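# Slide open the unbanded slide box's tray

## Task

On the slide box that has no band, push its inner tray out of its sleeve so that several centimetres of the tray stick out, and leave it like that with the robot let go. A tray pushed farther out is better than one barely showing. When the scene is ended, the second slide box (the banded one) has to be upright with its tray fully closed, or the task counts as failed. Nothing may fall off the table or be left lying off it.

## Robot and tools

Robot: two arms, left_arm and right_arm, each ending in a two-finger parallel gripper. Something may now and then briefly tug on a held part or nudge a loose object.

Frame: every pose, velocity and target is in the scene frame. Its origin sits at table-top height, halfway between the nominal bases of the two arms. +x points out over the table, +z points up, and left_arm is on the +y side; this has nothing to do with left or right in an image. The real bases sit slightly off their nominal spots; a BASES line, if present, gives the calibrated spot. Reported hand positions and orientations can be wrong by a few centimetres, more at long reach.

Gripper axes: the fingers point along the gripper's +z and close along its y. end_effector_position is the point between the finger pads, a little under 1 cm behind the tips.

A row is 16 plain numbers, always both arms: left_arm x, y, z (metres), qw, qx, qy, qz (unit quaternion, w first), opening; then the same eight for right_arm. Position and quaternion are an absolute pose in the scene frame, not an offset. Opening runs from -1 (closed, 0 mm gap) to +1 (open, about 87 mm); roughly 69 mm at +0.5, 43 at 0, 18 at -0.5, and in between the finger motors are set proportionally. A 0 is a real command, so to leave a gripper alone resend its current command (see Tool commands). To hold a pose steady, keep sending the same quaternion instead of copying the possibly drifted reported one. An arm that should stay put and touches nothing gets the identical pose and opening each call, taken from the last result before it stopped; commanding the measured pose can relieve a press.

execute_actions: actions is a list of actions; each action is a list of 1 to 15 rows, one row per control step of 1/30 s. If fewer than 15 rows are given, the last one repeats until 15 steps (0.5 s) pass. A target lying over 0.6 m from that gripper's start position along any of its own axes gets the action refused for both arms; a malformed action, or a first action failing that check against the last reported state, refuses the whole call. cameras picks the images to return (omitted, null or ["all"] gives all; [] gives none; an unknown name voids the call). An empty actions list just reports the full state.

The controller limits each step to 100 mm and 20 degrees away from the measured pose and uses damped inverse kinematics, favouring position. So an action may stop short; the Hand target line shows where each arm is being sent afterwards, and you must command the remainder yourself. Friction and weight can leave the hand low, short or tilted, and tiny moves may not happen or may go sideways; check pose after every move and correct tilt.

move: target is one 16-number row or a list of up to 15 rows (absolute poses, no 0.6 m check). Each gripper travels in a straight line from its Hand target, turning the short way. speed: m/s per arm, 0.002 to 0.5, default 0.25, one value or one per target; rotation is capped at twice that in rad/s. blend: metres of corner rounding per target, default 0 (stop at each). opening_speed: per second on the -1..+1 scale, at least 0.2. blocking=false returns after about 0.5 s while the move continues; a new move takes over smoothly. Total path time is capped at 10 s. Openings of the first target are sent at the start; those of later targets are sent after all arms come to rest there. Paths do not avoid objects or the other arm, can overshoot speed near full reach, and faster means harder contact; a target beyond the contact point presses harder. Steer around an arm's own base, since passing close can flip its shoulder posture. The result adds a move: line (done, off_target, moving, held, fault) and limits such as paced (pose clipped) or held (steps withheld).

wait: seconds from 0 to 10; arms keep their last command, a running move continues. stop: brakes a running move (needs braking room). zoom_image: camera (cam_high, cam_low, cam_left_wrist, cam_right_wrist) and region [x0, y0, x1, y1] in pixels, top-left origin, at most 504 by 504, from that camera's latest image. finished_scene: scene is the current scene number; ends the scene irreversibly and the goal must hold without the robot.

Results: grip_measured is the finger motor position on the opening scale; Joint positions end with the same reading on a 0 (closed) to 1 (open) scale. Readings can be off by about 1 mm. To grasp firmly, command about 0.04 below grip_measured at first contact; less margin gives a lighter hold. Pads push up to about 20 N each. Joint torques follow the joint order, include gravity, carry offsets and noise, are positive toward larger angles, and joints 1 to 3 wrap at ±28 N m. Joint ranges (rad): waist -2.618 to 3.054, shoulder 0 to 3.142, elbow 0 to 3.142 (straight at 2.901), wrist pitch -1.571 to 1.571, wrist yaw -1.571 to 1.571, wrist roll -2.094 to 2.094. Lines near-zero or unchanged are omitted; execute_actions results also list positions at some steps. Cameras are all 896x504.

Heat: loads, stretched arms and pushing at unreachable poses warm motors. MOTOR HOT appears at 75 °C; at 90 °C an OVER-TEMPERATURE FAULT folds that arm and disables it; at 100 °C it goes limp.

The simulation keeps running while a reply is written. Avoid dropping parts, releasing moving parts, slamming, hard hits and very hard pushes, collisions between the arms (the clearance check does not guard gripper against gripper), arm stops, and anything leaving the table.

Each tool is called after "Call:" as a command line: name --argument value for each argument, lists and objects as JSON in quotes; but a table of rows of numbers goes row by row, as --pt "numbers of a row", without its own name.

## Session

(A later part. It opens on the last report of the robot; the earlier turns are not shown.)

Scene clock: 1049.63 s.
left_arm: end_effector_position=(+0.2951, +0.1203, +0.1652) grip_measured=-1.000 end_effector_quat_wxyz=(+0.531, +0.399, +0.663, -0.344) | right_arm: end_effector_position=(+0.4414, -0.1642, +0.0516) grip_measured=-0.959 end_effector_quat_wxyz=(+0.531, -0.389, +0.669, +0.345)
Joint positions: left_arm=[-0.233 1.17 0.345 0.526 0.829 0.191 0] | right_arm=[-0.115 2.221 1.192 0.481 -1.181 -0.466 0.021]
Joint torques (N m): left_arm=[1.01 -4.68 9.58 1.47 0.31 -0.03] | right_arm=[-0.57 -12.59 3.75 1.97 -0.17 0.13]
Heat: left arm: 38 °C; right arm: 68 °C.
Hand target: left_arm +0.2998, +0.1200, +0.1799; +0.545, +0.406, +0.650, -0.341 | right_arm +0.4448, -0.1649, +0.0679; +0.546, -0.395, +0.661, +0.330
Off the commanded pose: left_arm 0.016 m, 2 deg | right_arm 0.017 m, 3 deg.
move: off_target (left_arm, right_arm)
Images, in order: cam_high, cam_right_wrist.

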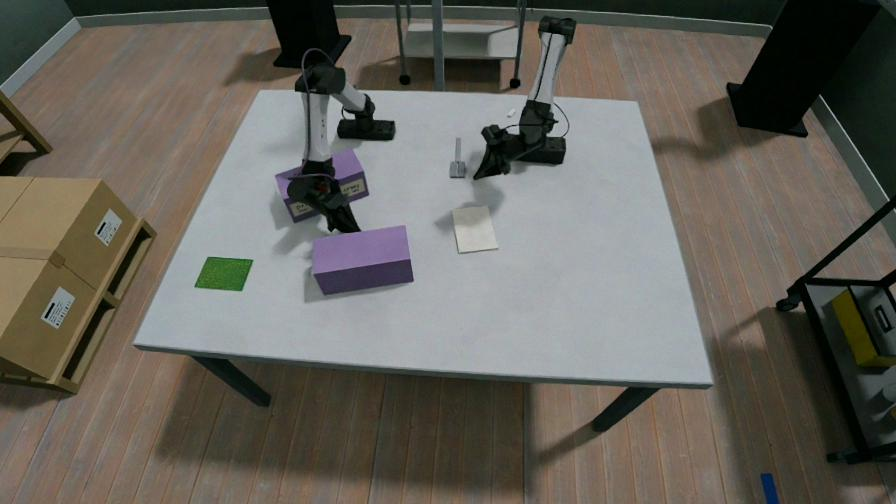

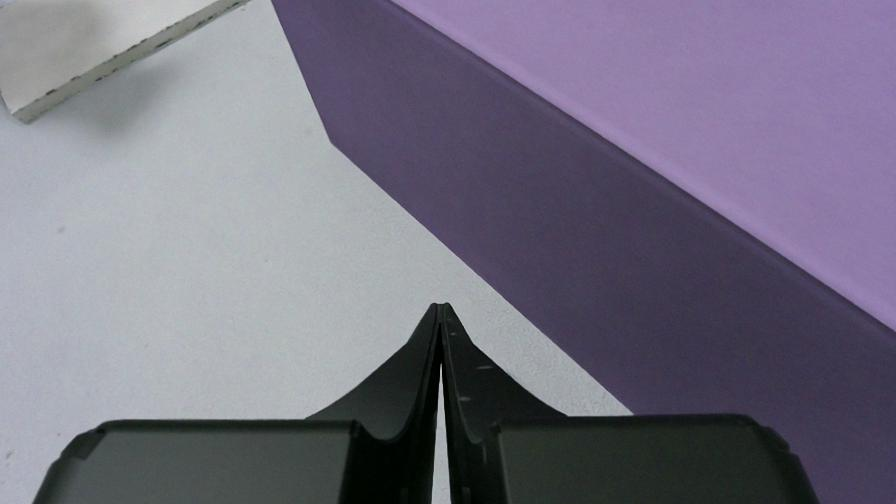

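Call:
move --pt "0.30 0.12 0.18 0.545 0.406 0.650 -0.341 -1 0.538 -0.328 0.07 0.546 -0.395 0.661 0.329 -1" --pt "0.30 0.12 0.18 0.545 0.406 0.650 -0.341 -1 0.575 -0.304 0.07 0.546 -0.395 0.661 0.329 -1" --pt "0.30 0.12 0.18 0.545 0.406 0.650 -0.341 -1 0.478 -0.13 0.068 0.546 -0.395 0.661 0.329 -1" --speed '[0.15,0.1,0.08]' --blend '[0.01,0.0,0]' --cameras '["cam_high","cam_right_wrist"]'

Scene clock: 1072.10 s.
left_arm: end_effector_position=(+0.2949, +0.1202, +0.1651) grip_measured=-1.000 end_effector_quat_wxyz=(+0.531, +0.400, +0.663, -0.344) | right_arm: end_effector_position=(+0.4739, -0.1314, +0.0462) grip_measured=-0.959 end_effector_quat_wxyz=(+0.528, -0.388, +0.673, +0.343)
Joint positions: left_arm=[-0.233 1.17 0.345 0.525 0.83 0.192 0] | right_arm=[-0.031 2.317 1.33 0.513 -1.102 -0.376 0.021]
Joint torques (N m): left_arm=[0.99 -4.81 9.58 1.53 0.28 -0.04] | right_arm=[-0.23 -13.85 4.04 2.09 -0.14 0.09]
Hand target: left_arm +0.2998, +0.1199, +0.1799; +0.545, +0.406, +0.650, -0.341 | right_arm +0.4778, -0.1299, +0.0679; +0.546, -0.395, +0.661, +0.330
Off the commanded pose: left_arm 0.016 m, 2 deg | right_arm 0.022 m, 3 deg.
move: off_target (left_arm, right_arm)
Images, in order: cam_high, cam_right_wrist.

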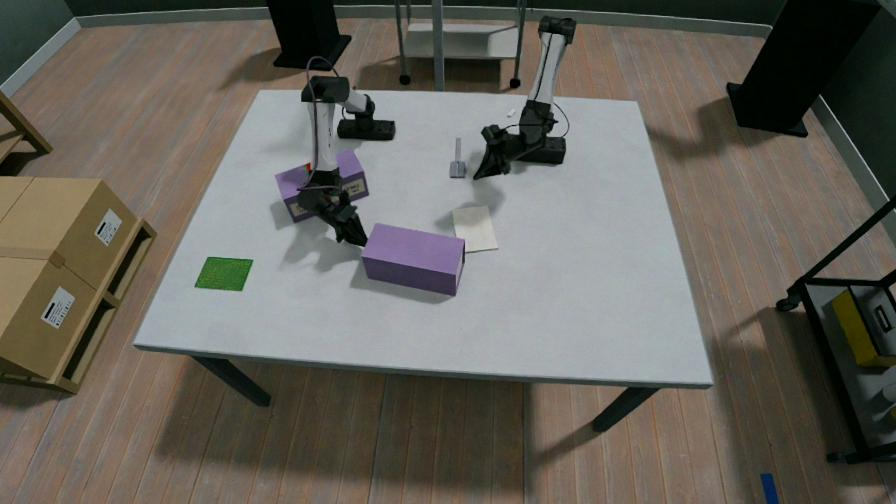

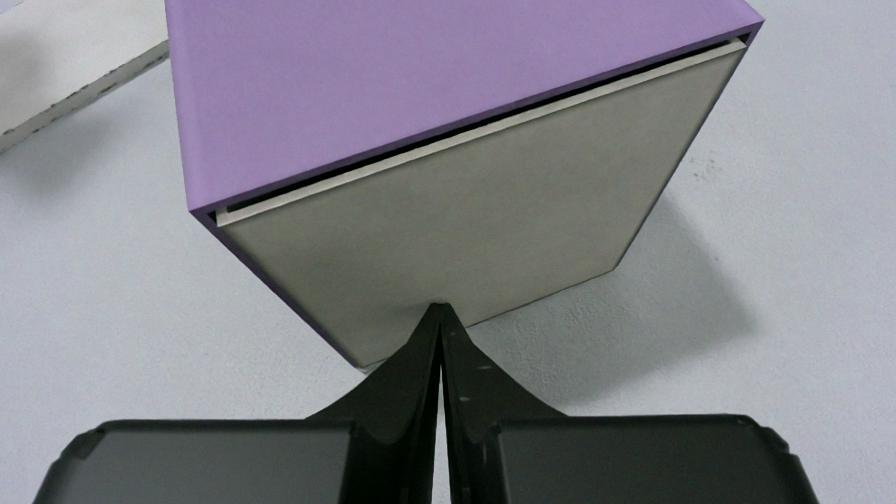

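Call:
move --pt "0.30 0.12 0.18 0.545 0.406 0.650 -0.341 -1 0.472 -0.160 0.075 0.546 -0.395 0.661 0.329 -1" --pt "0.30 0.12 0.18 0.545 0.406 0.650 -0.341 -1 0.443 -0.147 0.08 0.546 -0.395 0.661 0.329 -1" --speed 0.08 --blend 0.005 --cameras '["cam_high","cam_right_wrist"]'

Call:
zoom_image --camera "cam_right_wrist" --region '[300, 100, 700, 400]'

Scene clock: 1109.00 s.
left_arm: end_effector_position=(+0.2949, +0.1202, +0.1652) grip_measured=-1.000 end_effector_quat_wxyz=(+0.531, +0.400, +0.663, -0.344) | right_arm: end_effector_position=(+0.4425, -0.1491, +0.0620) grip_measured=-0.959 end_effector_quat_wxyz=(+0.531, -0.385, +0.675, +0.337)
Joint positions: left_arm=[-0.233 1.17 0.345 0.525 0.83 0.192 0] | right_arm=[-0.074 2.182 1.172 0.506 -1.124 -0.414 0.021]
Joint torques (N m): left_arm=[0.94 -4.96 9.65 1.49 0.32 0] | right_arm=[-0.39 -12.48 3.81 2.04 -0.32 0.07]
Heat: left arm: 37 °C; right arm: 78 °C. Fold the right arm in close to its base, or ease its load, before you think long.
Hand target: left_arm +0.2997, +0.1199, +0.1799; +0.545, +0.406, +0.650, -0.341 | right_arm +0.4430, -0.1470, +0.0798; +0.546, -0.395, +0.661, +0.329
Off the commanded pose: left_arm 0.016 m, 2 deg | right_arm 0.018 m, 3 deg.
MOTOR HOT: joint 2 (shoulder) of the right arm reports 78 °C; the controller's stop level is 90 °C. To cool a motor, set the load down, stop pushing, or move to a pose that needs little force.
move: off_target (left_arm, right_arm)
Images, in order: cam_high, cam_right_wrist.

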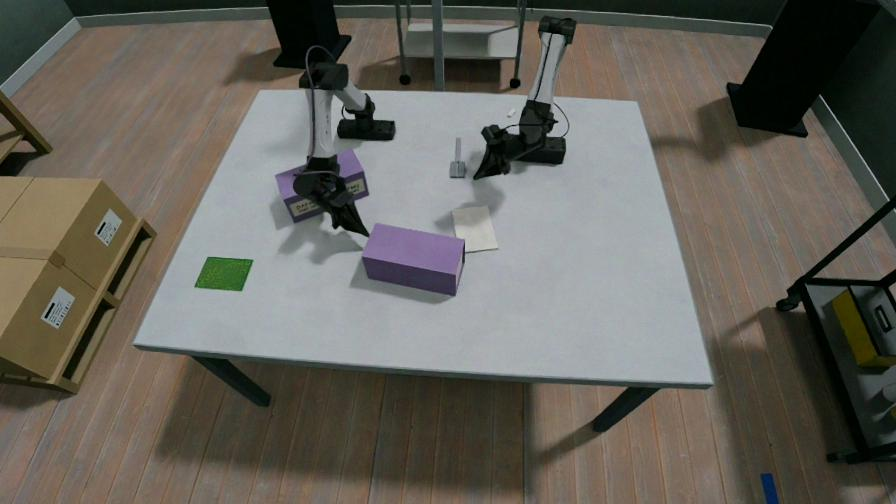

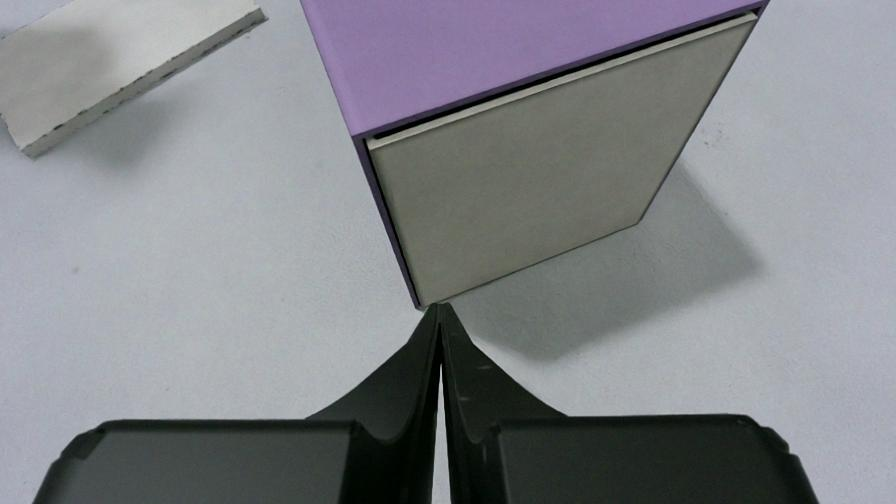

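Scaled by 1.260 from the camera's 896x504 image, which has a finer 1280x720 frame.

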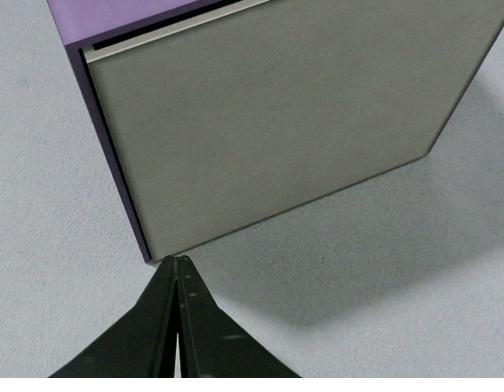

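Call:
move --pt "0.30 0.12 0.18 0.545 0.406 0.650 -0.341 -1 0.439 -0.137 0.068 0.540 -0.390 0.668 0.332 -1" --speed 0.05 --cameras '["cam_right_wrist"]'

Call:
zoom_image --camera "cam_right_wrist" --region '[300, 100, 700, 400]'

Scene clock: 1129.60 s.
left_arm: end_effector_position=(+0.2949, +0.1202, +0.1652) grip_measured=-1.000 end_effector_quat_wxyz=(+0.531, +0.400, +0.663, -0.344) | right_arm: end_effector_position=(+0.4370, -0.1378, +0.0586) grip_measured=-0.959 end_effector_quat_wxyz=(+0.529, -0.387, +0.673, +0.342)
Joint positions: left_arm=[-0.233 1.17 0.345 0.525 0.83 0.192 0] | right_arm=[-0.05 2.182 1.144 0.552 -1.116 -0.392 0.021]
Joint torques (N m): left_arm=[0.8 -4.7 9.62 1.49 0.35 0.05] | right_arm=[-0.34 -11.11 3.77 2.06 -0.16 0.1]
Heat: left arm: 36 °C; right arm: 76 °C. Fold the right arm in close to its base, or ease its load, before you think long.
Hand target: left_arm +0.2998, +0.1199, +0.1799; +0.545, +0.406, +0.650, -0.341 | right_arm +0.4389, -0.1370, +0.0680; +0.540, -0.390, +0.668, +0.332
Off the commanded pose: left_arm 0.016 m, 2 deg | right_arm 0.010 m, 2 deg.
MOTOR HOT: still on. Joint 2 (shoulder) of the right arm reports 76 °C.
move: off_target (left_arm)
Images, in order: cam_right_wrist.

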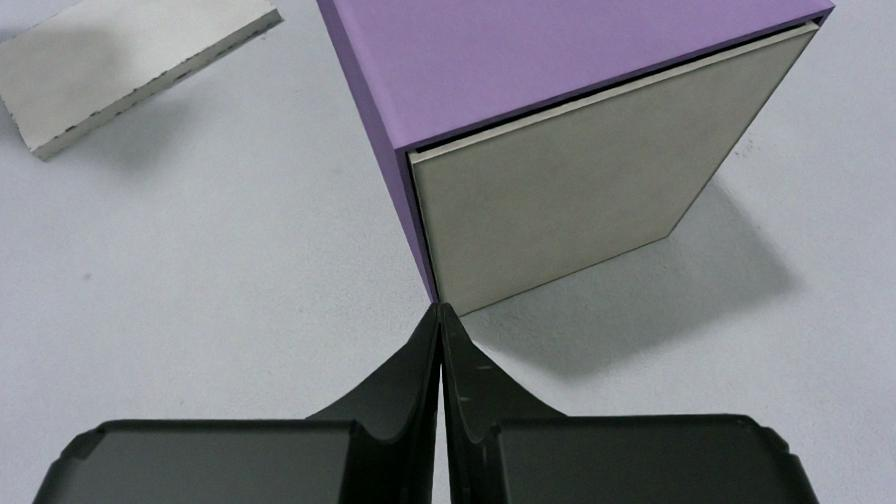

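Scaled by 1.260 from the camera's 896x504 image, which has a finer 1280x720 frame.

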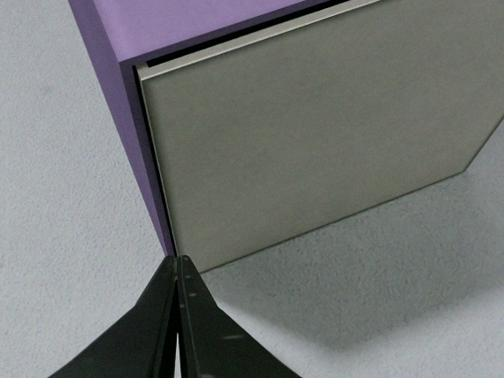

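Call:
move --pt "0.30 0.12 0.18 0.545 0.406 0.650 -0.341 -1 0.441 -0.128 0.066 0.540 -0.390 0.668 0.332 -1" --speed 0.03 --cameras '["cam_right_wrist"]'

Call:
zoom_image --camera "cam_right_wrist" --region '[340, 140, 640, 380]'

Scene clock: 1149.60 s.
left_arm: end_effector_position=(+0.2949, +0.1202, +0.1652) grip_measured=-1.000 end_effector_quat_wxyz=(+0.531, +0.400, +0.663, -0.344) | right_arm: end_effector_position=(+0.4391, -0.1289, +0.0609) grip_measured=-0.959 end_effector_quat_wxyz=(+0.532, -0.389, +0.671, +0.340)
Joint positions: left_arm=[-0.233 1.17 0.345 0.525 0.83 0.192 0] | right_arm=[-0.029 2.182 1.144 0.579 -1.096 -0.371 0.021]
Joint torques (N m): left_arm=[0.85 -4.57 9.61 1.45 0.24 0.02] | right_arm=[-0.28 -10.21 4.03 2.07 -0.11 0.13]
Heat: left arm: 36 °C; right arm: 71 °C.
Hand target: left_arm +0.2998, +0.1199, +0.1799; +0.545, +0.406, +0.650, -0.341 | right_arm +0.4409, -0.1280, +0.0661; +0.540, -0.390, +0.668, +0.332
Off the commanded pose: left_arm 0.016 m, 2 deg | right_arm 0.006 m, 1 deg.
MOTOR HOT: cleared for the motors of the right arm.
move: off_target (left_arm)
Images, in order: cam_right_wrist.

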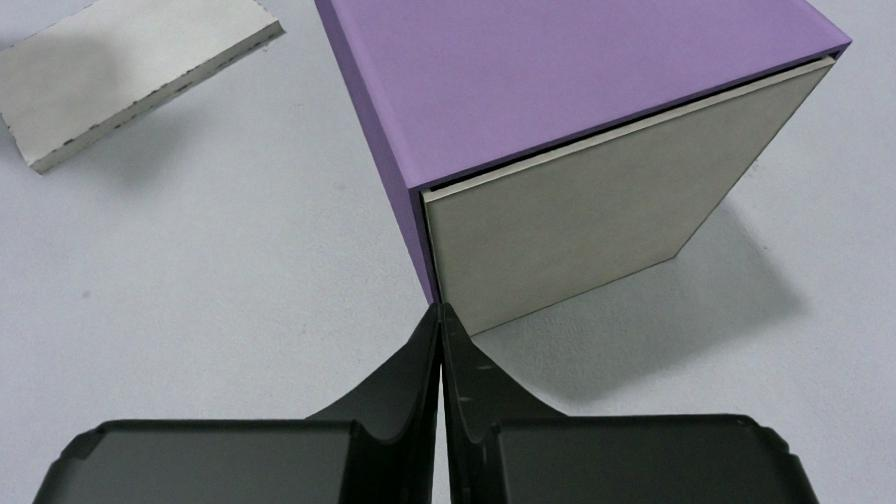

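Scaled by 1.680 from the camera's 896x504 image, which has a finer 1280x720 frame.

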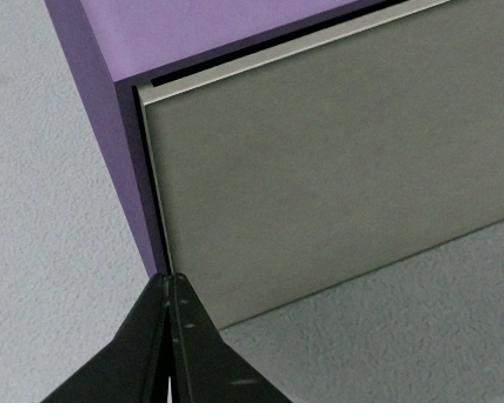

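Call:
move --pt "0.30 0.12 0.18 0.545 0.406 0.650 -0.341 -1 0.440 -0.134 0.068 0.540 -0.390 0.668 0.332 -1" --pt "0.30 0.12 0.18 0.545 0.406 0.650 -0.341 -1 0.4365 -0.128 0.07 0.540 -0.390 0.668 0.332 -1" --speed 0.03 --cameras '["cam_right_wrist"]'

Call:
zoom_image --camera "cam_right_wrist" --region '[340, 140, 640, 380]'

Scene clock: 1164.83 s.
left_arm: end_effector_position=(+0.2949, +0.1202, +0.1652) grip_measured=-1.000 end_effector_quat_wxyz=(+0.531, +0.400, +0.663, -0.344) | right_arm: end_effector_position=(+0.4344, -0.1296, +0.0554) grip_measured=-0.959 end_effector_quat_wxyz=(+0.527, -0.385, +0.676, +0.343)
Joint positions: left_arm=[-0.233 1.17 0.345 0.525 0.83 0.192 0] | right_arm=[-0.03 2.182 1.126 0.58 -1.094 -0.371 0.021]
Joint torques (N m): left_arm=[0.88 -4.82 9.61 1.48 0.2 0.02] | right_arm=[-0.2 -11.95 3.79 2.03 -0.14 0.12]
Hand target: left_arm +0.2998, +0.1199, +0.1799; +0.545, +0.406, +0.650, -0.341 | right_arm +0.4364, -0.1279, +0.0699; +0.540, -0.390, +0.668, +0.332
Off the commanded pose: left_arm 0.016 m, 2 deg | right_arm 0.015 m, 2 deg.
move: off_target (left_arm, right_arm)
Images, in order: cam_right_wrist.

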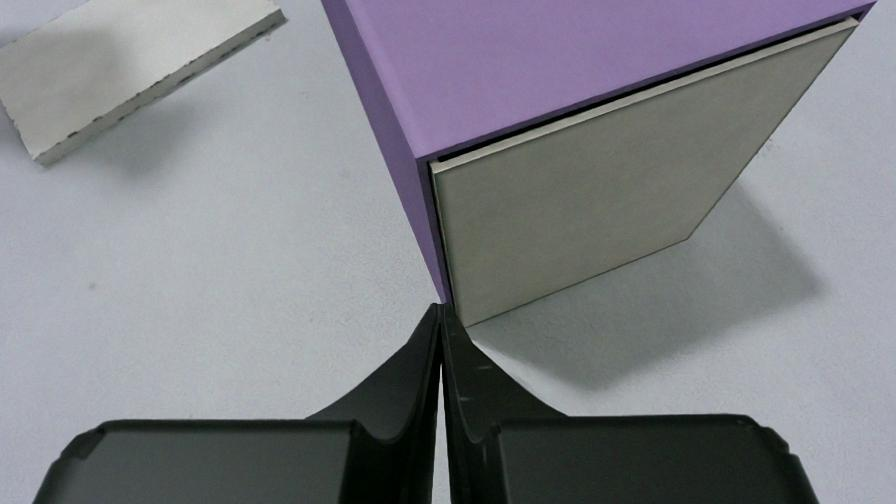

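Scaled by 1.680 from the camera's 896x504 image, which has a finer 1280x720 frame.

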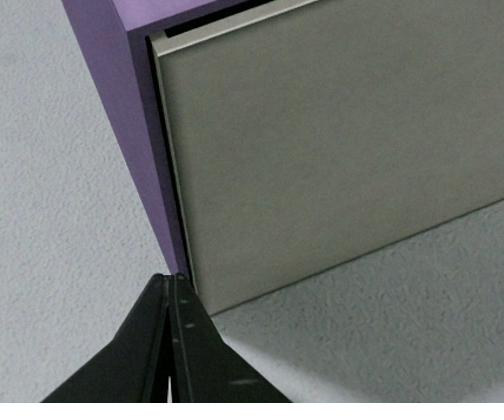

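Call:
move --pt "0.30 0.12 0.18 0.545 0.406 0.650 -0.341 -1 0.4385 -0.120 0.066 0.540 -0.390 0.668 0.332 -1" --speed 0.03 --cameras '["cam_right_wrist"]'

Call:
zoom_image --camera "cam_right_wrist" --region '[340, 140, 640, 380]'

Scene clock: 1182.17 s.
left_arm: end_effector_position=(+0.2949, +0.1202, +0.1652) grip_measured=-1.000 end_effector_quat_wxyz=(+0.531, +0.400, +0.663, -0.344) | right_arm: end_effector_position=(+0.4358, -0.1213, +0.0576) grip_measured=-0.959 end_effector_quat_wxyz=(+0.529, -0.387, +0.673, +0.341)
Joint positions: left_arm=[-0.233 1.17 0.345 0.525 0.83 0.193 0] | right_arm=[-0.01 2.182 1.126 0.604 -1.079 -0.354 0.021]
Joint torques (N m): left_arm=[0.75 -5.03 9.51 1.48 0.28 0.01] | right_arm=[-0.23 -10.62 4.07 2.12 -0.11 0.11]
Hand target: left_arm +0.2998, +0.1199, +0.1799; +0.545, +0.406, +0.650, -0.341 | right_arm +0.4384, -0.1201, +0.0661; +0.540, -0.390, +0.668, +0.332
Off the commanded pose: left_arm 0.016 m, 2 deg | right_arm 0.009 m, 2 deg.
move: off_target (left_arm)
Images, in order: cam_right_wrist.

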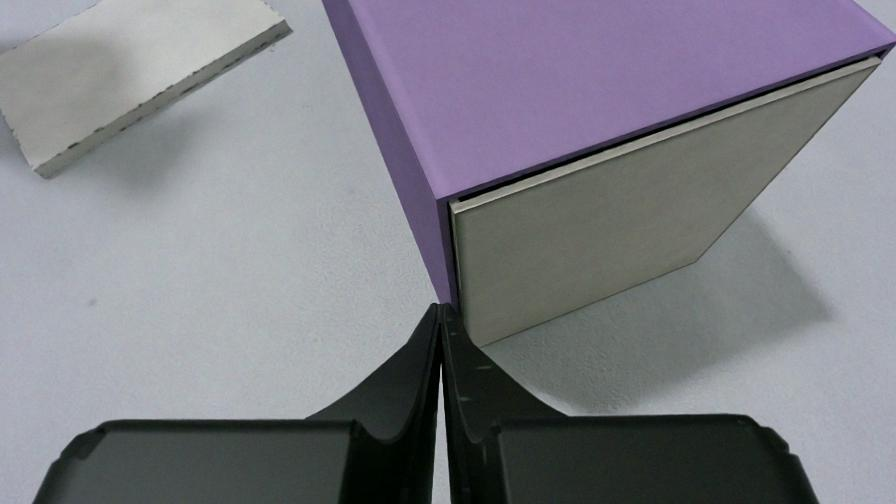

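Scaled by 1.680 from the camera's 896x504 image, which has a finer 1280x720 frame.

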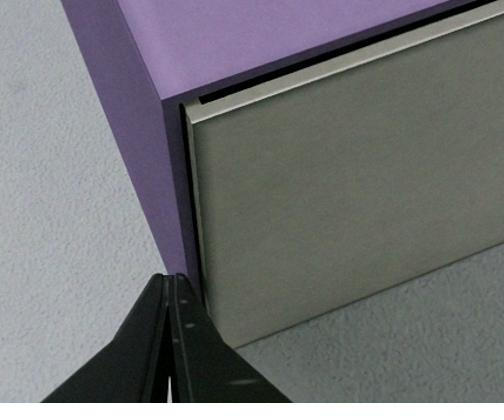

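Call:
move --pt "0.40 0.20 0.18 0.4925 0.4925 0.5868 -0.4134 -1 0.4385 -0.120 0.066 0.540 -0.390 0.668 0.332 -1" --pt "0.52 0.18 0.15 0.4925 0.4925 0.5868 -0.4134 -1 0.4385 -0.120 0.066 0.540 -0.390 0.668 0.332 -1" --speed 0.2 --blend 0.03

Scene clock: 1211.07 s.
left_arm: end_effector_position=(+0.5163, +0.1825, +0.1564) grip_measured=-1.000 end_effector_quat_wxyz=(+0.499, +0.491, +0.584, -0.410) | right_arm: end_effector_position=(+0.4360, -0.1214, +0.0576) grip_measured=-0.959 end_effector_quat_wxyz=(+0.529, -0.387, +0.674, +0.341)
Joint positions: left_arm=[0.089 2.186 1.584 -0.323 1.363 0.925 0] | right_arm=[-0.01 2.182 1.126 0.605 -1.078 -0.353 0.021]
Joint torques (N m): left_arm=[-0.44 -10.22 9.42 0.8 0.42 0.11] | right_arm=[-0.24 -10.63 4.07 2.11 -0.12 0.11]
Hand target: left_arm +0.5196, +0.1800, +0.1499; +0.494, +0.491, +0.587, -0.413 | right_arm +0.4385, -0.1201, +0.0661; +0.540, -0.390, +0.668, +0.332
Off the commanded pose: left_arm 0.008 m, 1 deg | right_arm 0.009 m, 2 deg.
move: done

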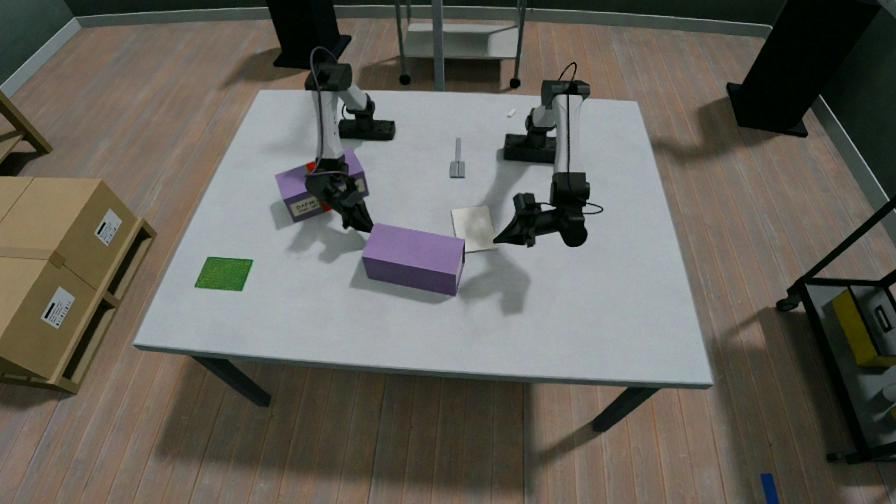

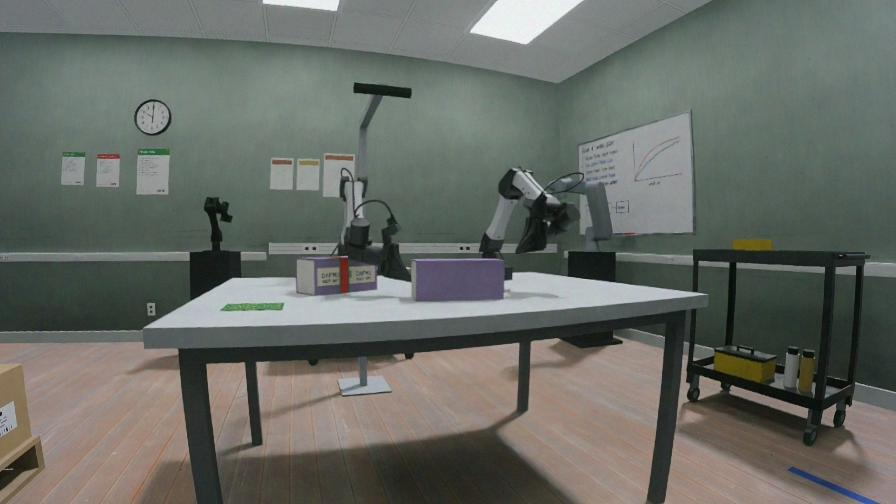

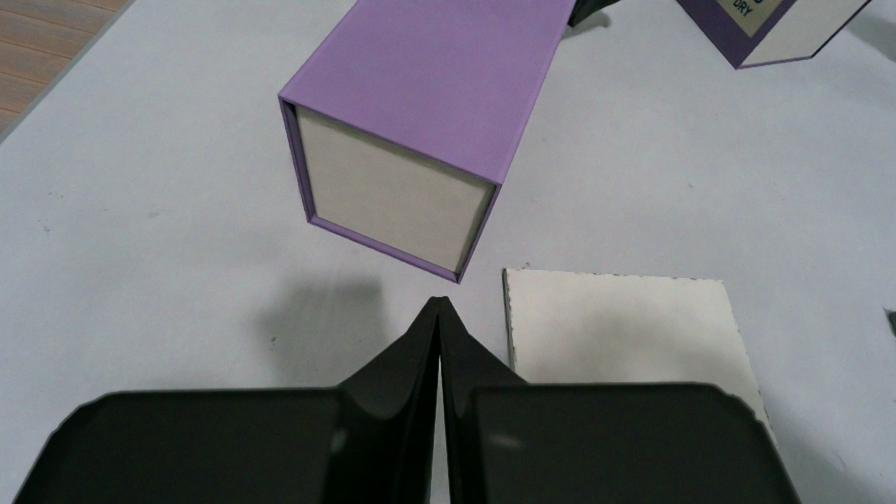

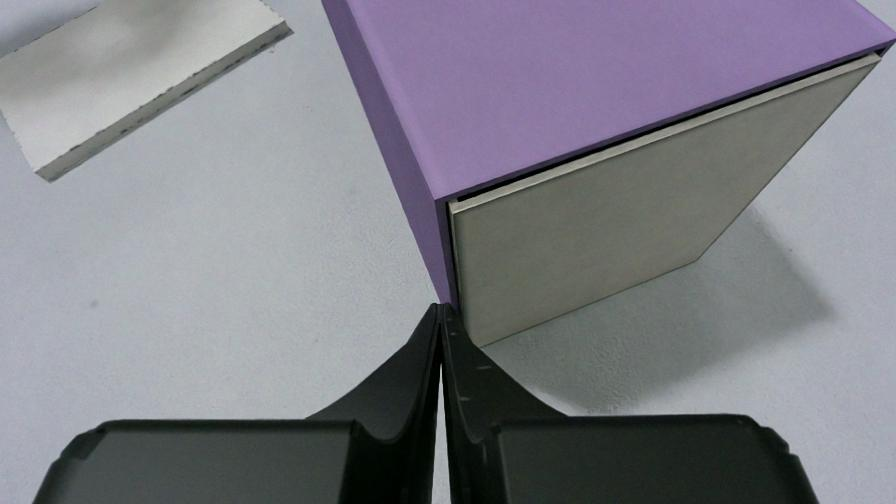

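Call:
move --pt "0.546 0.135 0.115 0.465 0.5226 0.5592 -0.4383 -1 0.4385 -0.120 0.066 0.540 -0.390 0.668 0.332 -1" --speed 0.1 --cameras '["cam_left_wrist","cam_right_wrist"]'

Scene clock: 1237.47 s.
left_arm: end_effector_position=(+0.5443, +0.1370, +0.1248) grip_measured=-1.000 end_effector_quat_wxyz=(+0.475, +0.525, +0.558, -0.433) | right_arm: end_effector_position=(+0.4360, -0.1214, +0.0576) grip_measured=-0.959 end_effector_quat_wxyz=(+0.529, -0.387, +0.674, +0.341)
Joint positions: left_arm=[-0.004 2.417 1.875 -0.466 1.362 1.013 0] | right_arm=[-0.01 2.182 1.126 0.605 -1.078 -0.353 0.021]
Joint torques (N m): left_arm=[-0.29 -11.37 9.65 0.71 0.52 0.04] | right_arm=[-0.23 -10.61 4.07 2.11 -0.12 0.1]
Heat: left arm: 35 °C; right arm: 66 °C.
Hand target: left_arm +0.5457, +0.1350, +0.1150; +0.468, +0.523, +0.561, -0.439 | right_arm +0.4384, -0.1201, +0.0661; +0.540, -0.390, +0.668, +0.332
Off the commanded pose: left_arm 0.010 m, 1 deg | right_arm 0.009 m, 2 deg.
move: done
Images, in order: cam_left_wrist, cam_right_wrist.

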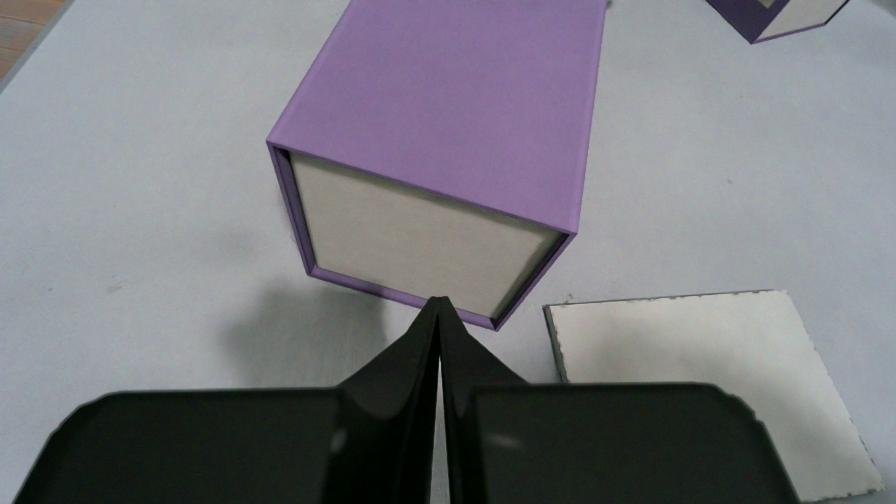

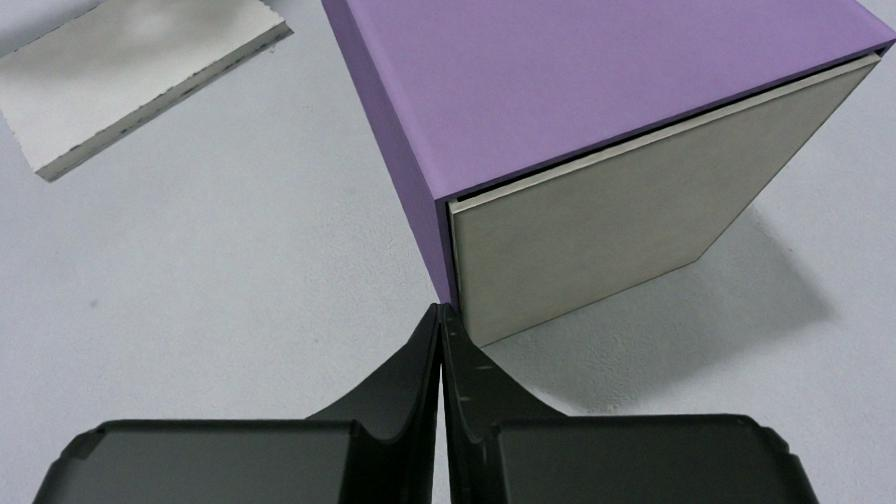

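Call:
move --pt "0.543 0.118 0.073 0.468 0.523 0.561 -0.439 -1 0.4385 -0.120 0.066 0.540 -0.390 0.668 0.332 -1" --speed 0.06 --cameras '["cam_left_wrist","cam_low"]'

Call:
zoom_image --camera "cam_low" --region '[370, 220, 560, 320]'

Scene clock: 1254.83 s.
left_arm: end_effector_position=(+0.5496, +0.1208, +0.0927) grip_measured=-1.000 end_effector_quat_wxyz=(+0.483, +0.532, +0.548, -0.428) | right_arm: end_effector_position=(+0.4359, -0.1214, +0.0576) grip_measured=-0.959 end_effector_quat_wxyz=(+0.529, -0.387, +0.674, +0.341)
Joint positions: left_arm=[-0.035 2.464 1.794 -0.199 1.35 0.902 0] | right_arm=[-0.01 2.182 1.126 0.605 -1.078 -0.352 0.021]
Joint torques (N m): left_arm=[-0.57 -12.16 5.39 1.03 0.38 -0.07] | right_arm=[-0.23 -10.61 4.07 2.11 -0.11 0.1]
Hand target: left_arm +0.5426, +0.1182, +0.0733; +0.468, +0.523, +0.561, -0.439 | right_arm +0.4384, -0.1201, +0.0661; +0.540, -0.390, +0.668, +0.332
Off the commanded pose: left_arm 0.021 m, 3 deg | right_arm 0.009 m, 2 deg.
move: off_target (left_arm)
Images, in order: cam_low, cam_left_wrist.

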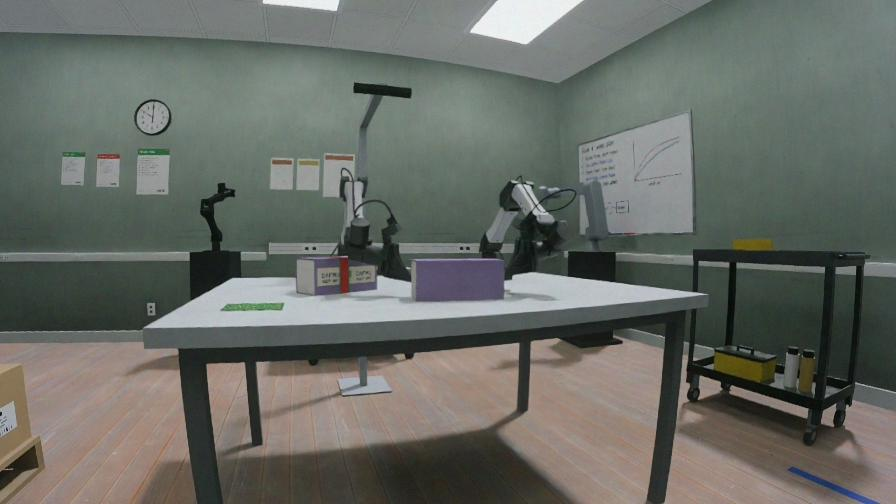

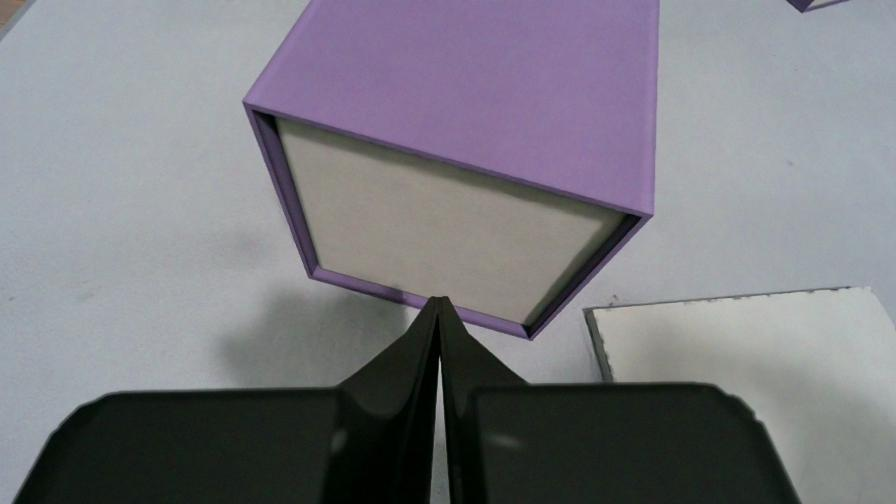

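Scaled by 2.653 from the camera's 896x504 image, which has a finer 1280x720 frame.

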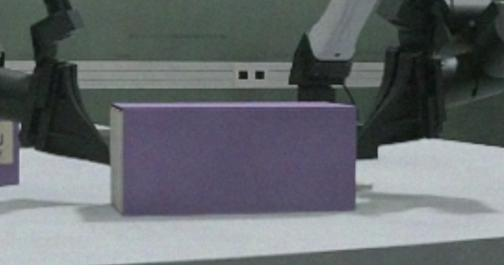

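Call:
move --pt "0.531 0.097 0.078 0.468 0.523 0.561 -0.439 -1 0.4385 -0.118 0.066 0.540 -0.390 0.668 0.332 -1" --pt "0.5185 0.042 0.08 0.468 0.523 0.561 -0.439 -1 0.4235 -0.075 0.066 0.540 -0.390 0.668 0.332 -1" --speed 0.05 --cameras '["cam_left_wrist","cam_right_wrist","cam_high"]'

Call:
zoom_image --camera "cam_high" --region '[320, 180, 520, 320]'

Scene clock: 1270.87 s.
left_arm: end_effector_position=(+0.5190, +0.0468, +0.0582) grip_measured=-1.000 end_effector_quat_wxyz=(+0.456, +0.516, +0.572, -0.445) | right_arm: end_effector_position=(+0.4203, -0.0755, +0.0483) grip_measured=-0.959 end_effector_quat_wxyz=(+0.522, -0.387, +0.678, +0.343)
Joint positions: left_arm=[-0.192 2.464 1.58 0.293 1.228 0.523 0] | right_arm=[0.105 2.177 1.053 0.724 -0.973 -0.274 0.021]
Joint torques (N m): left_arm=[-0.8 -19.25 5.07 1.39 0.35 -0.11] | right_arm=[-0.39 -12.1 3.55 2.2 -0.11 0.13]
Hand target: left_arm +0.5184, +0.0420, +0.0796; +0.468, +0.523, +0.561, -0.439 | right_arm +0.4234, -0.0749, +0.0658; +0.540, -0.390, +0.668, +0.332
Off the commanded pose: left_arm 0.022 m, 2 deg | right_arm 0.018 m, 3 deg.
move: off_target (left_arm, right_arm)
Images, in order: cam_high, cam_left_wrist, cam_right_wrist.

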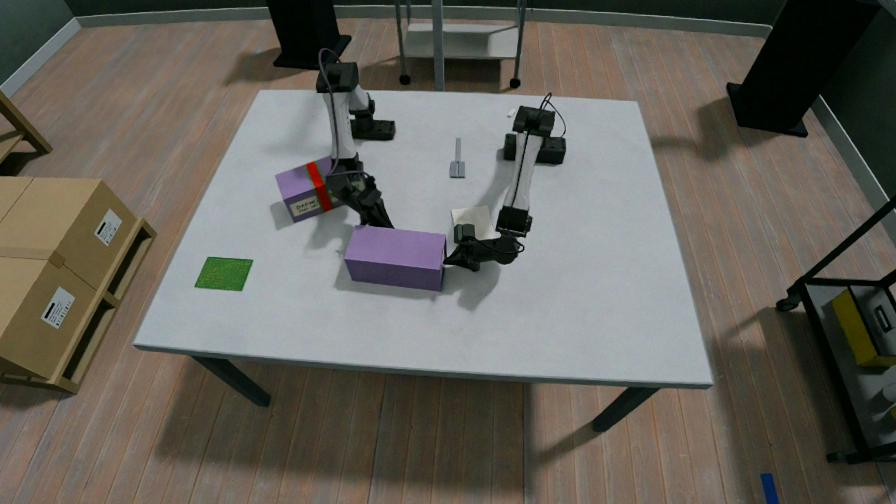

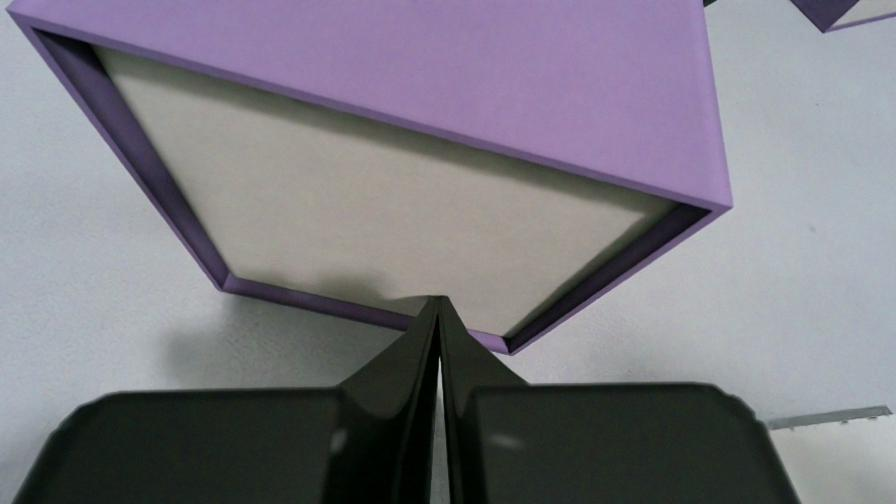

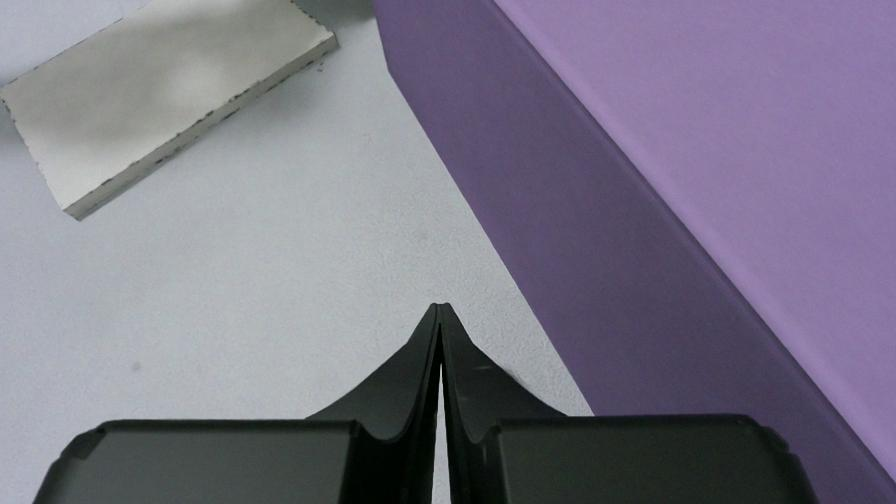

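Scaled by 2.520 from the camera's 896x504 image, which has a finer 1280x720 frame.

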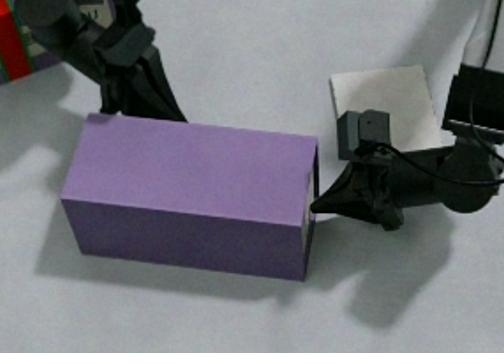

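Call:
move --pt "0.533 0.085 0.105 0.468 0.523 0.561 -0.439 -1 0.402 -0.085 0.068 0.540 -0.390 0.668 0.332 -1" --pt "0.538 0.10 0.11 0.468 0.523 0.561 -0.439 -1 0.402 -0.20 0.07 0.540 -0.390 0.668 0.332 -1" --pt "0.538 0.10 0.11 0.468 0.523 0.561 -0.439 -1 0.435 -0.195 0.068 0.540 -0.390 0.668 0.332 -1" --speed 0.12 --blend 0.01 --cameras '["cam_left_wrist","cam_right_wrist","cam_high"]'

Call:
zoom_image --camera "cam_right_wrist" --region '[340, 100, 740, 400]'

Scene clock: 1287.87 s.
left_arm: end_effector_position=(+0.5306, +0.0983, +0.0813) grip_measured=-1.000 end_effector_quat_wxyz=(+0.450, +0.513, +0.578, -0.448) | right_arm: end_effector_position=(+0.4270, -0.1960, +0.0593) grip_measured=-0.959 end_effector_quat_wxyz=(+0.533, -0.380, +0.678, +0.335)
Joint positions: left_arm=[-0.085 2.436 1.706 -0.109 1.307 0.764 0] | right_arm=[-0.191 2.154 1.151 0.369 -1.213 -0.553 0.021]
Joint torques (N m): left_arm=[0.69 -18.39 9.43 0.93 0.53 0.04] | right_arm=[-0.35 -8.76 7.6 1.56 -0.43 -0.04]
Hand target: left_arm +0.5374, +0.1000, +0.1097; +0.468, +0.523, +0.561, -0.439 | right_arm +0.4347, -0.1949, +0.0681; +0.540, -0.390, +0.668, +0.332
Off the commanded pose: left_arm 0.030 m, 3 deg | right_arm 0.012 m, 2 deg.
move: off_target (left_arm, right_arm)
Images, in order: cam_high, cam_left_wrist, cam_right_wrist.

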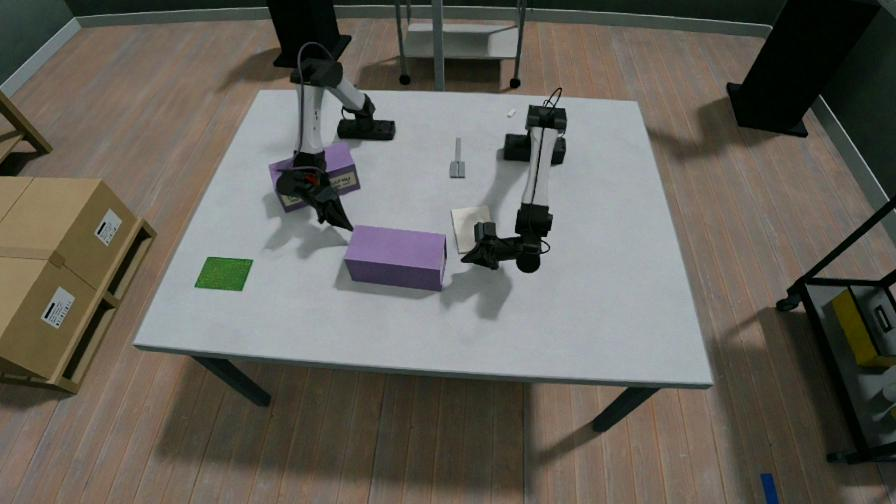

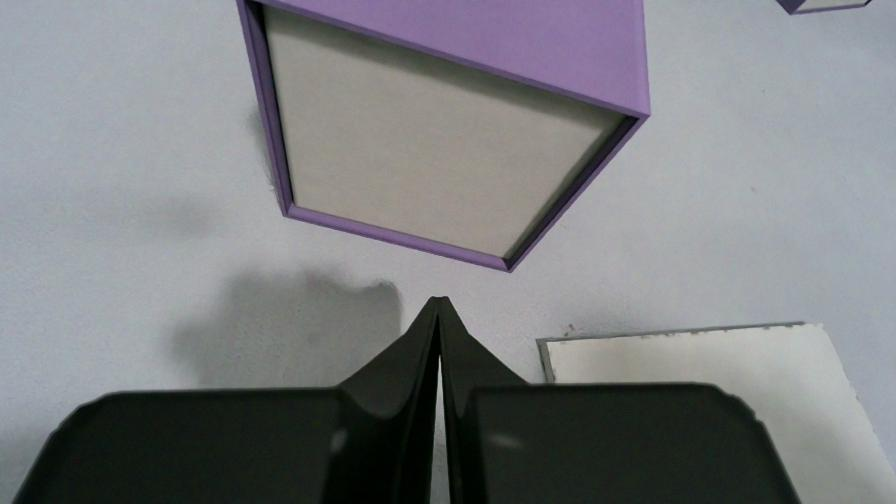

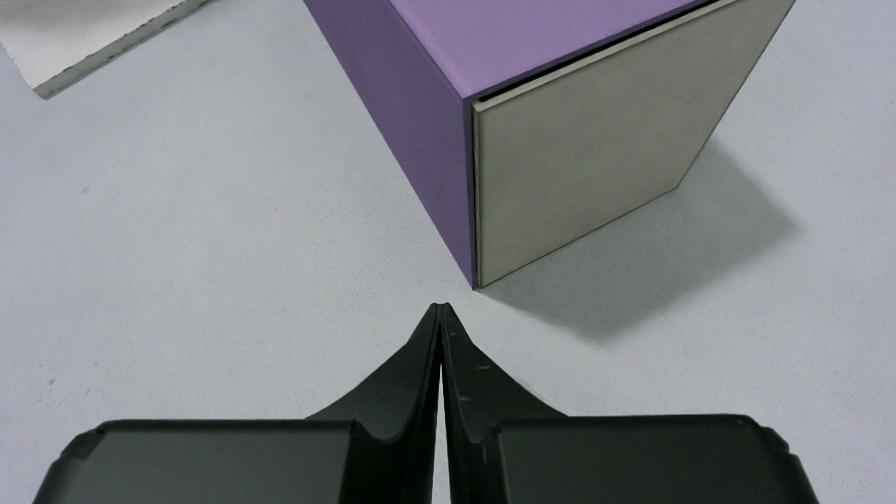

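Scaled by 1.260 from the camera's 896x504 image, which has a finer 1280x720 frame.

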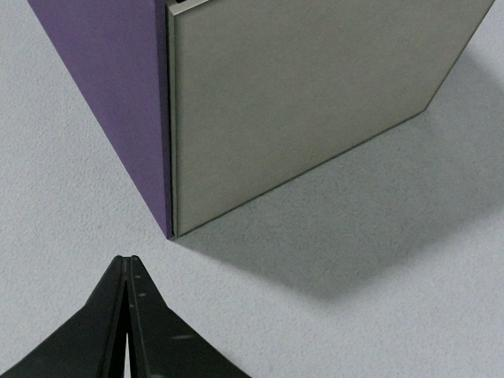

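Call:
move --pt "0.540 0.10 0.10 0.468 0.523 0.561 -0.439 -1 0.448 -0.194 0.068 0.540 -0.390 0.668 0.332 -1" --speed 0.05 --cameras '["cam_right_wrist"]'

Call:
zoom_image --camera "cam_right_wrist" --region '[340, 100, 740, 400]'

Scene clock: 1309.30 s.
left_arm: end_effector_position=(+0.5306, +0.0982, +0.0815) grip_measured=-1.000 end_effector_quat_wxyz=(+0.450, +0.514, +0.577, -0.448) | right_arm: end_effector_position=(+0.4405, -0.1955, +0.0609) grip_measured=-0.959 end_effector_quat_wxyz=(+0.536, -0.385, +0.673, +0.333)
Joint positions: left_arm=[-0.085 2.436 1.706 -0.109 1.307 0.767 0] | right_arm=[-0.184 2.189 1.213 0.356 -1.213 -0.553 0.021]
Joint torques (N m): left_arm=[0.75 -16.24 9.73 1.06 0.56 0.06] | right_arm=[-0.2 -8.92 7.6 1.56 -0.35 0.13]
Heat: left arm: 40 °C; right arm: 62 °C.
Hand target: left_arm +0.5394, +0.1002, +0.1000; +0.468, +0.523, +0.561, -0.439 | right_arm +0.4477, -0.1939, +0.0681; +0.540, -0.390, +0.668, +0.332
Off the commanded pose: left_arm 0.021 m, 3 deg | right_arm 0.010 m, 1 deg.
move: off_target (left_arm)
Images, in order: cam_right_wrist.

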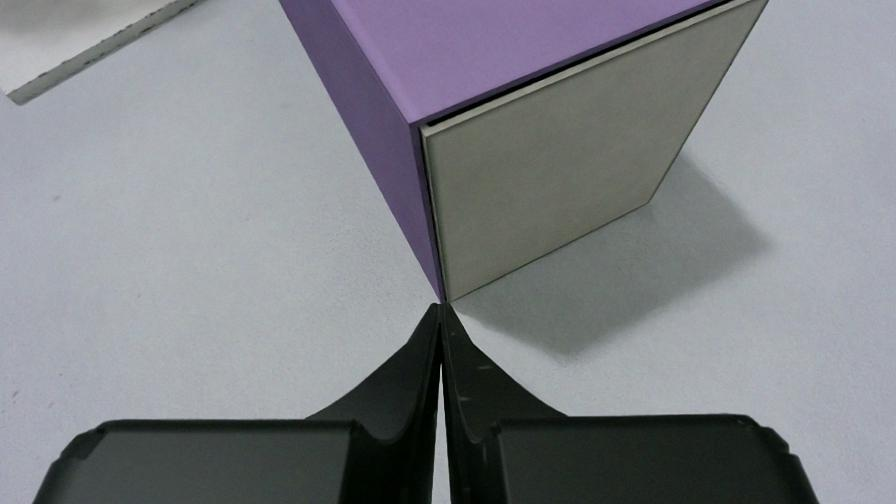

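Scaled by 1.260 from the camera's 896x504 image, which has a finer 1280x720 frame.

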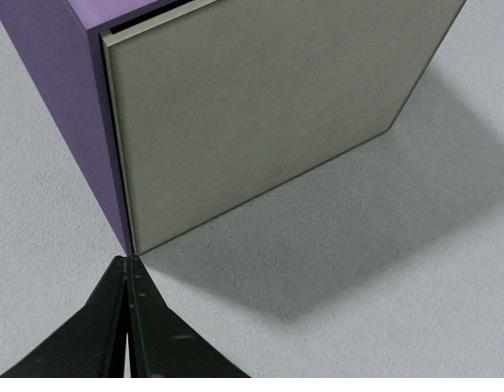

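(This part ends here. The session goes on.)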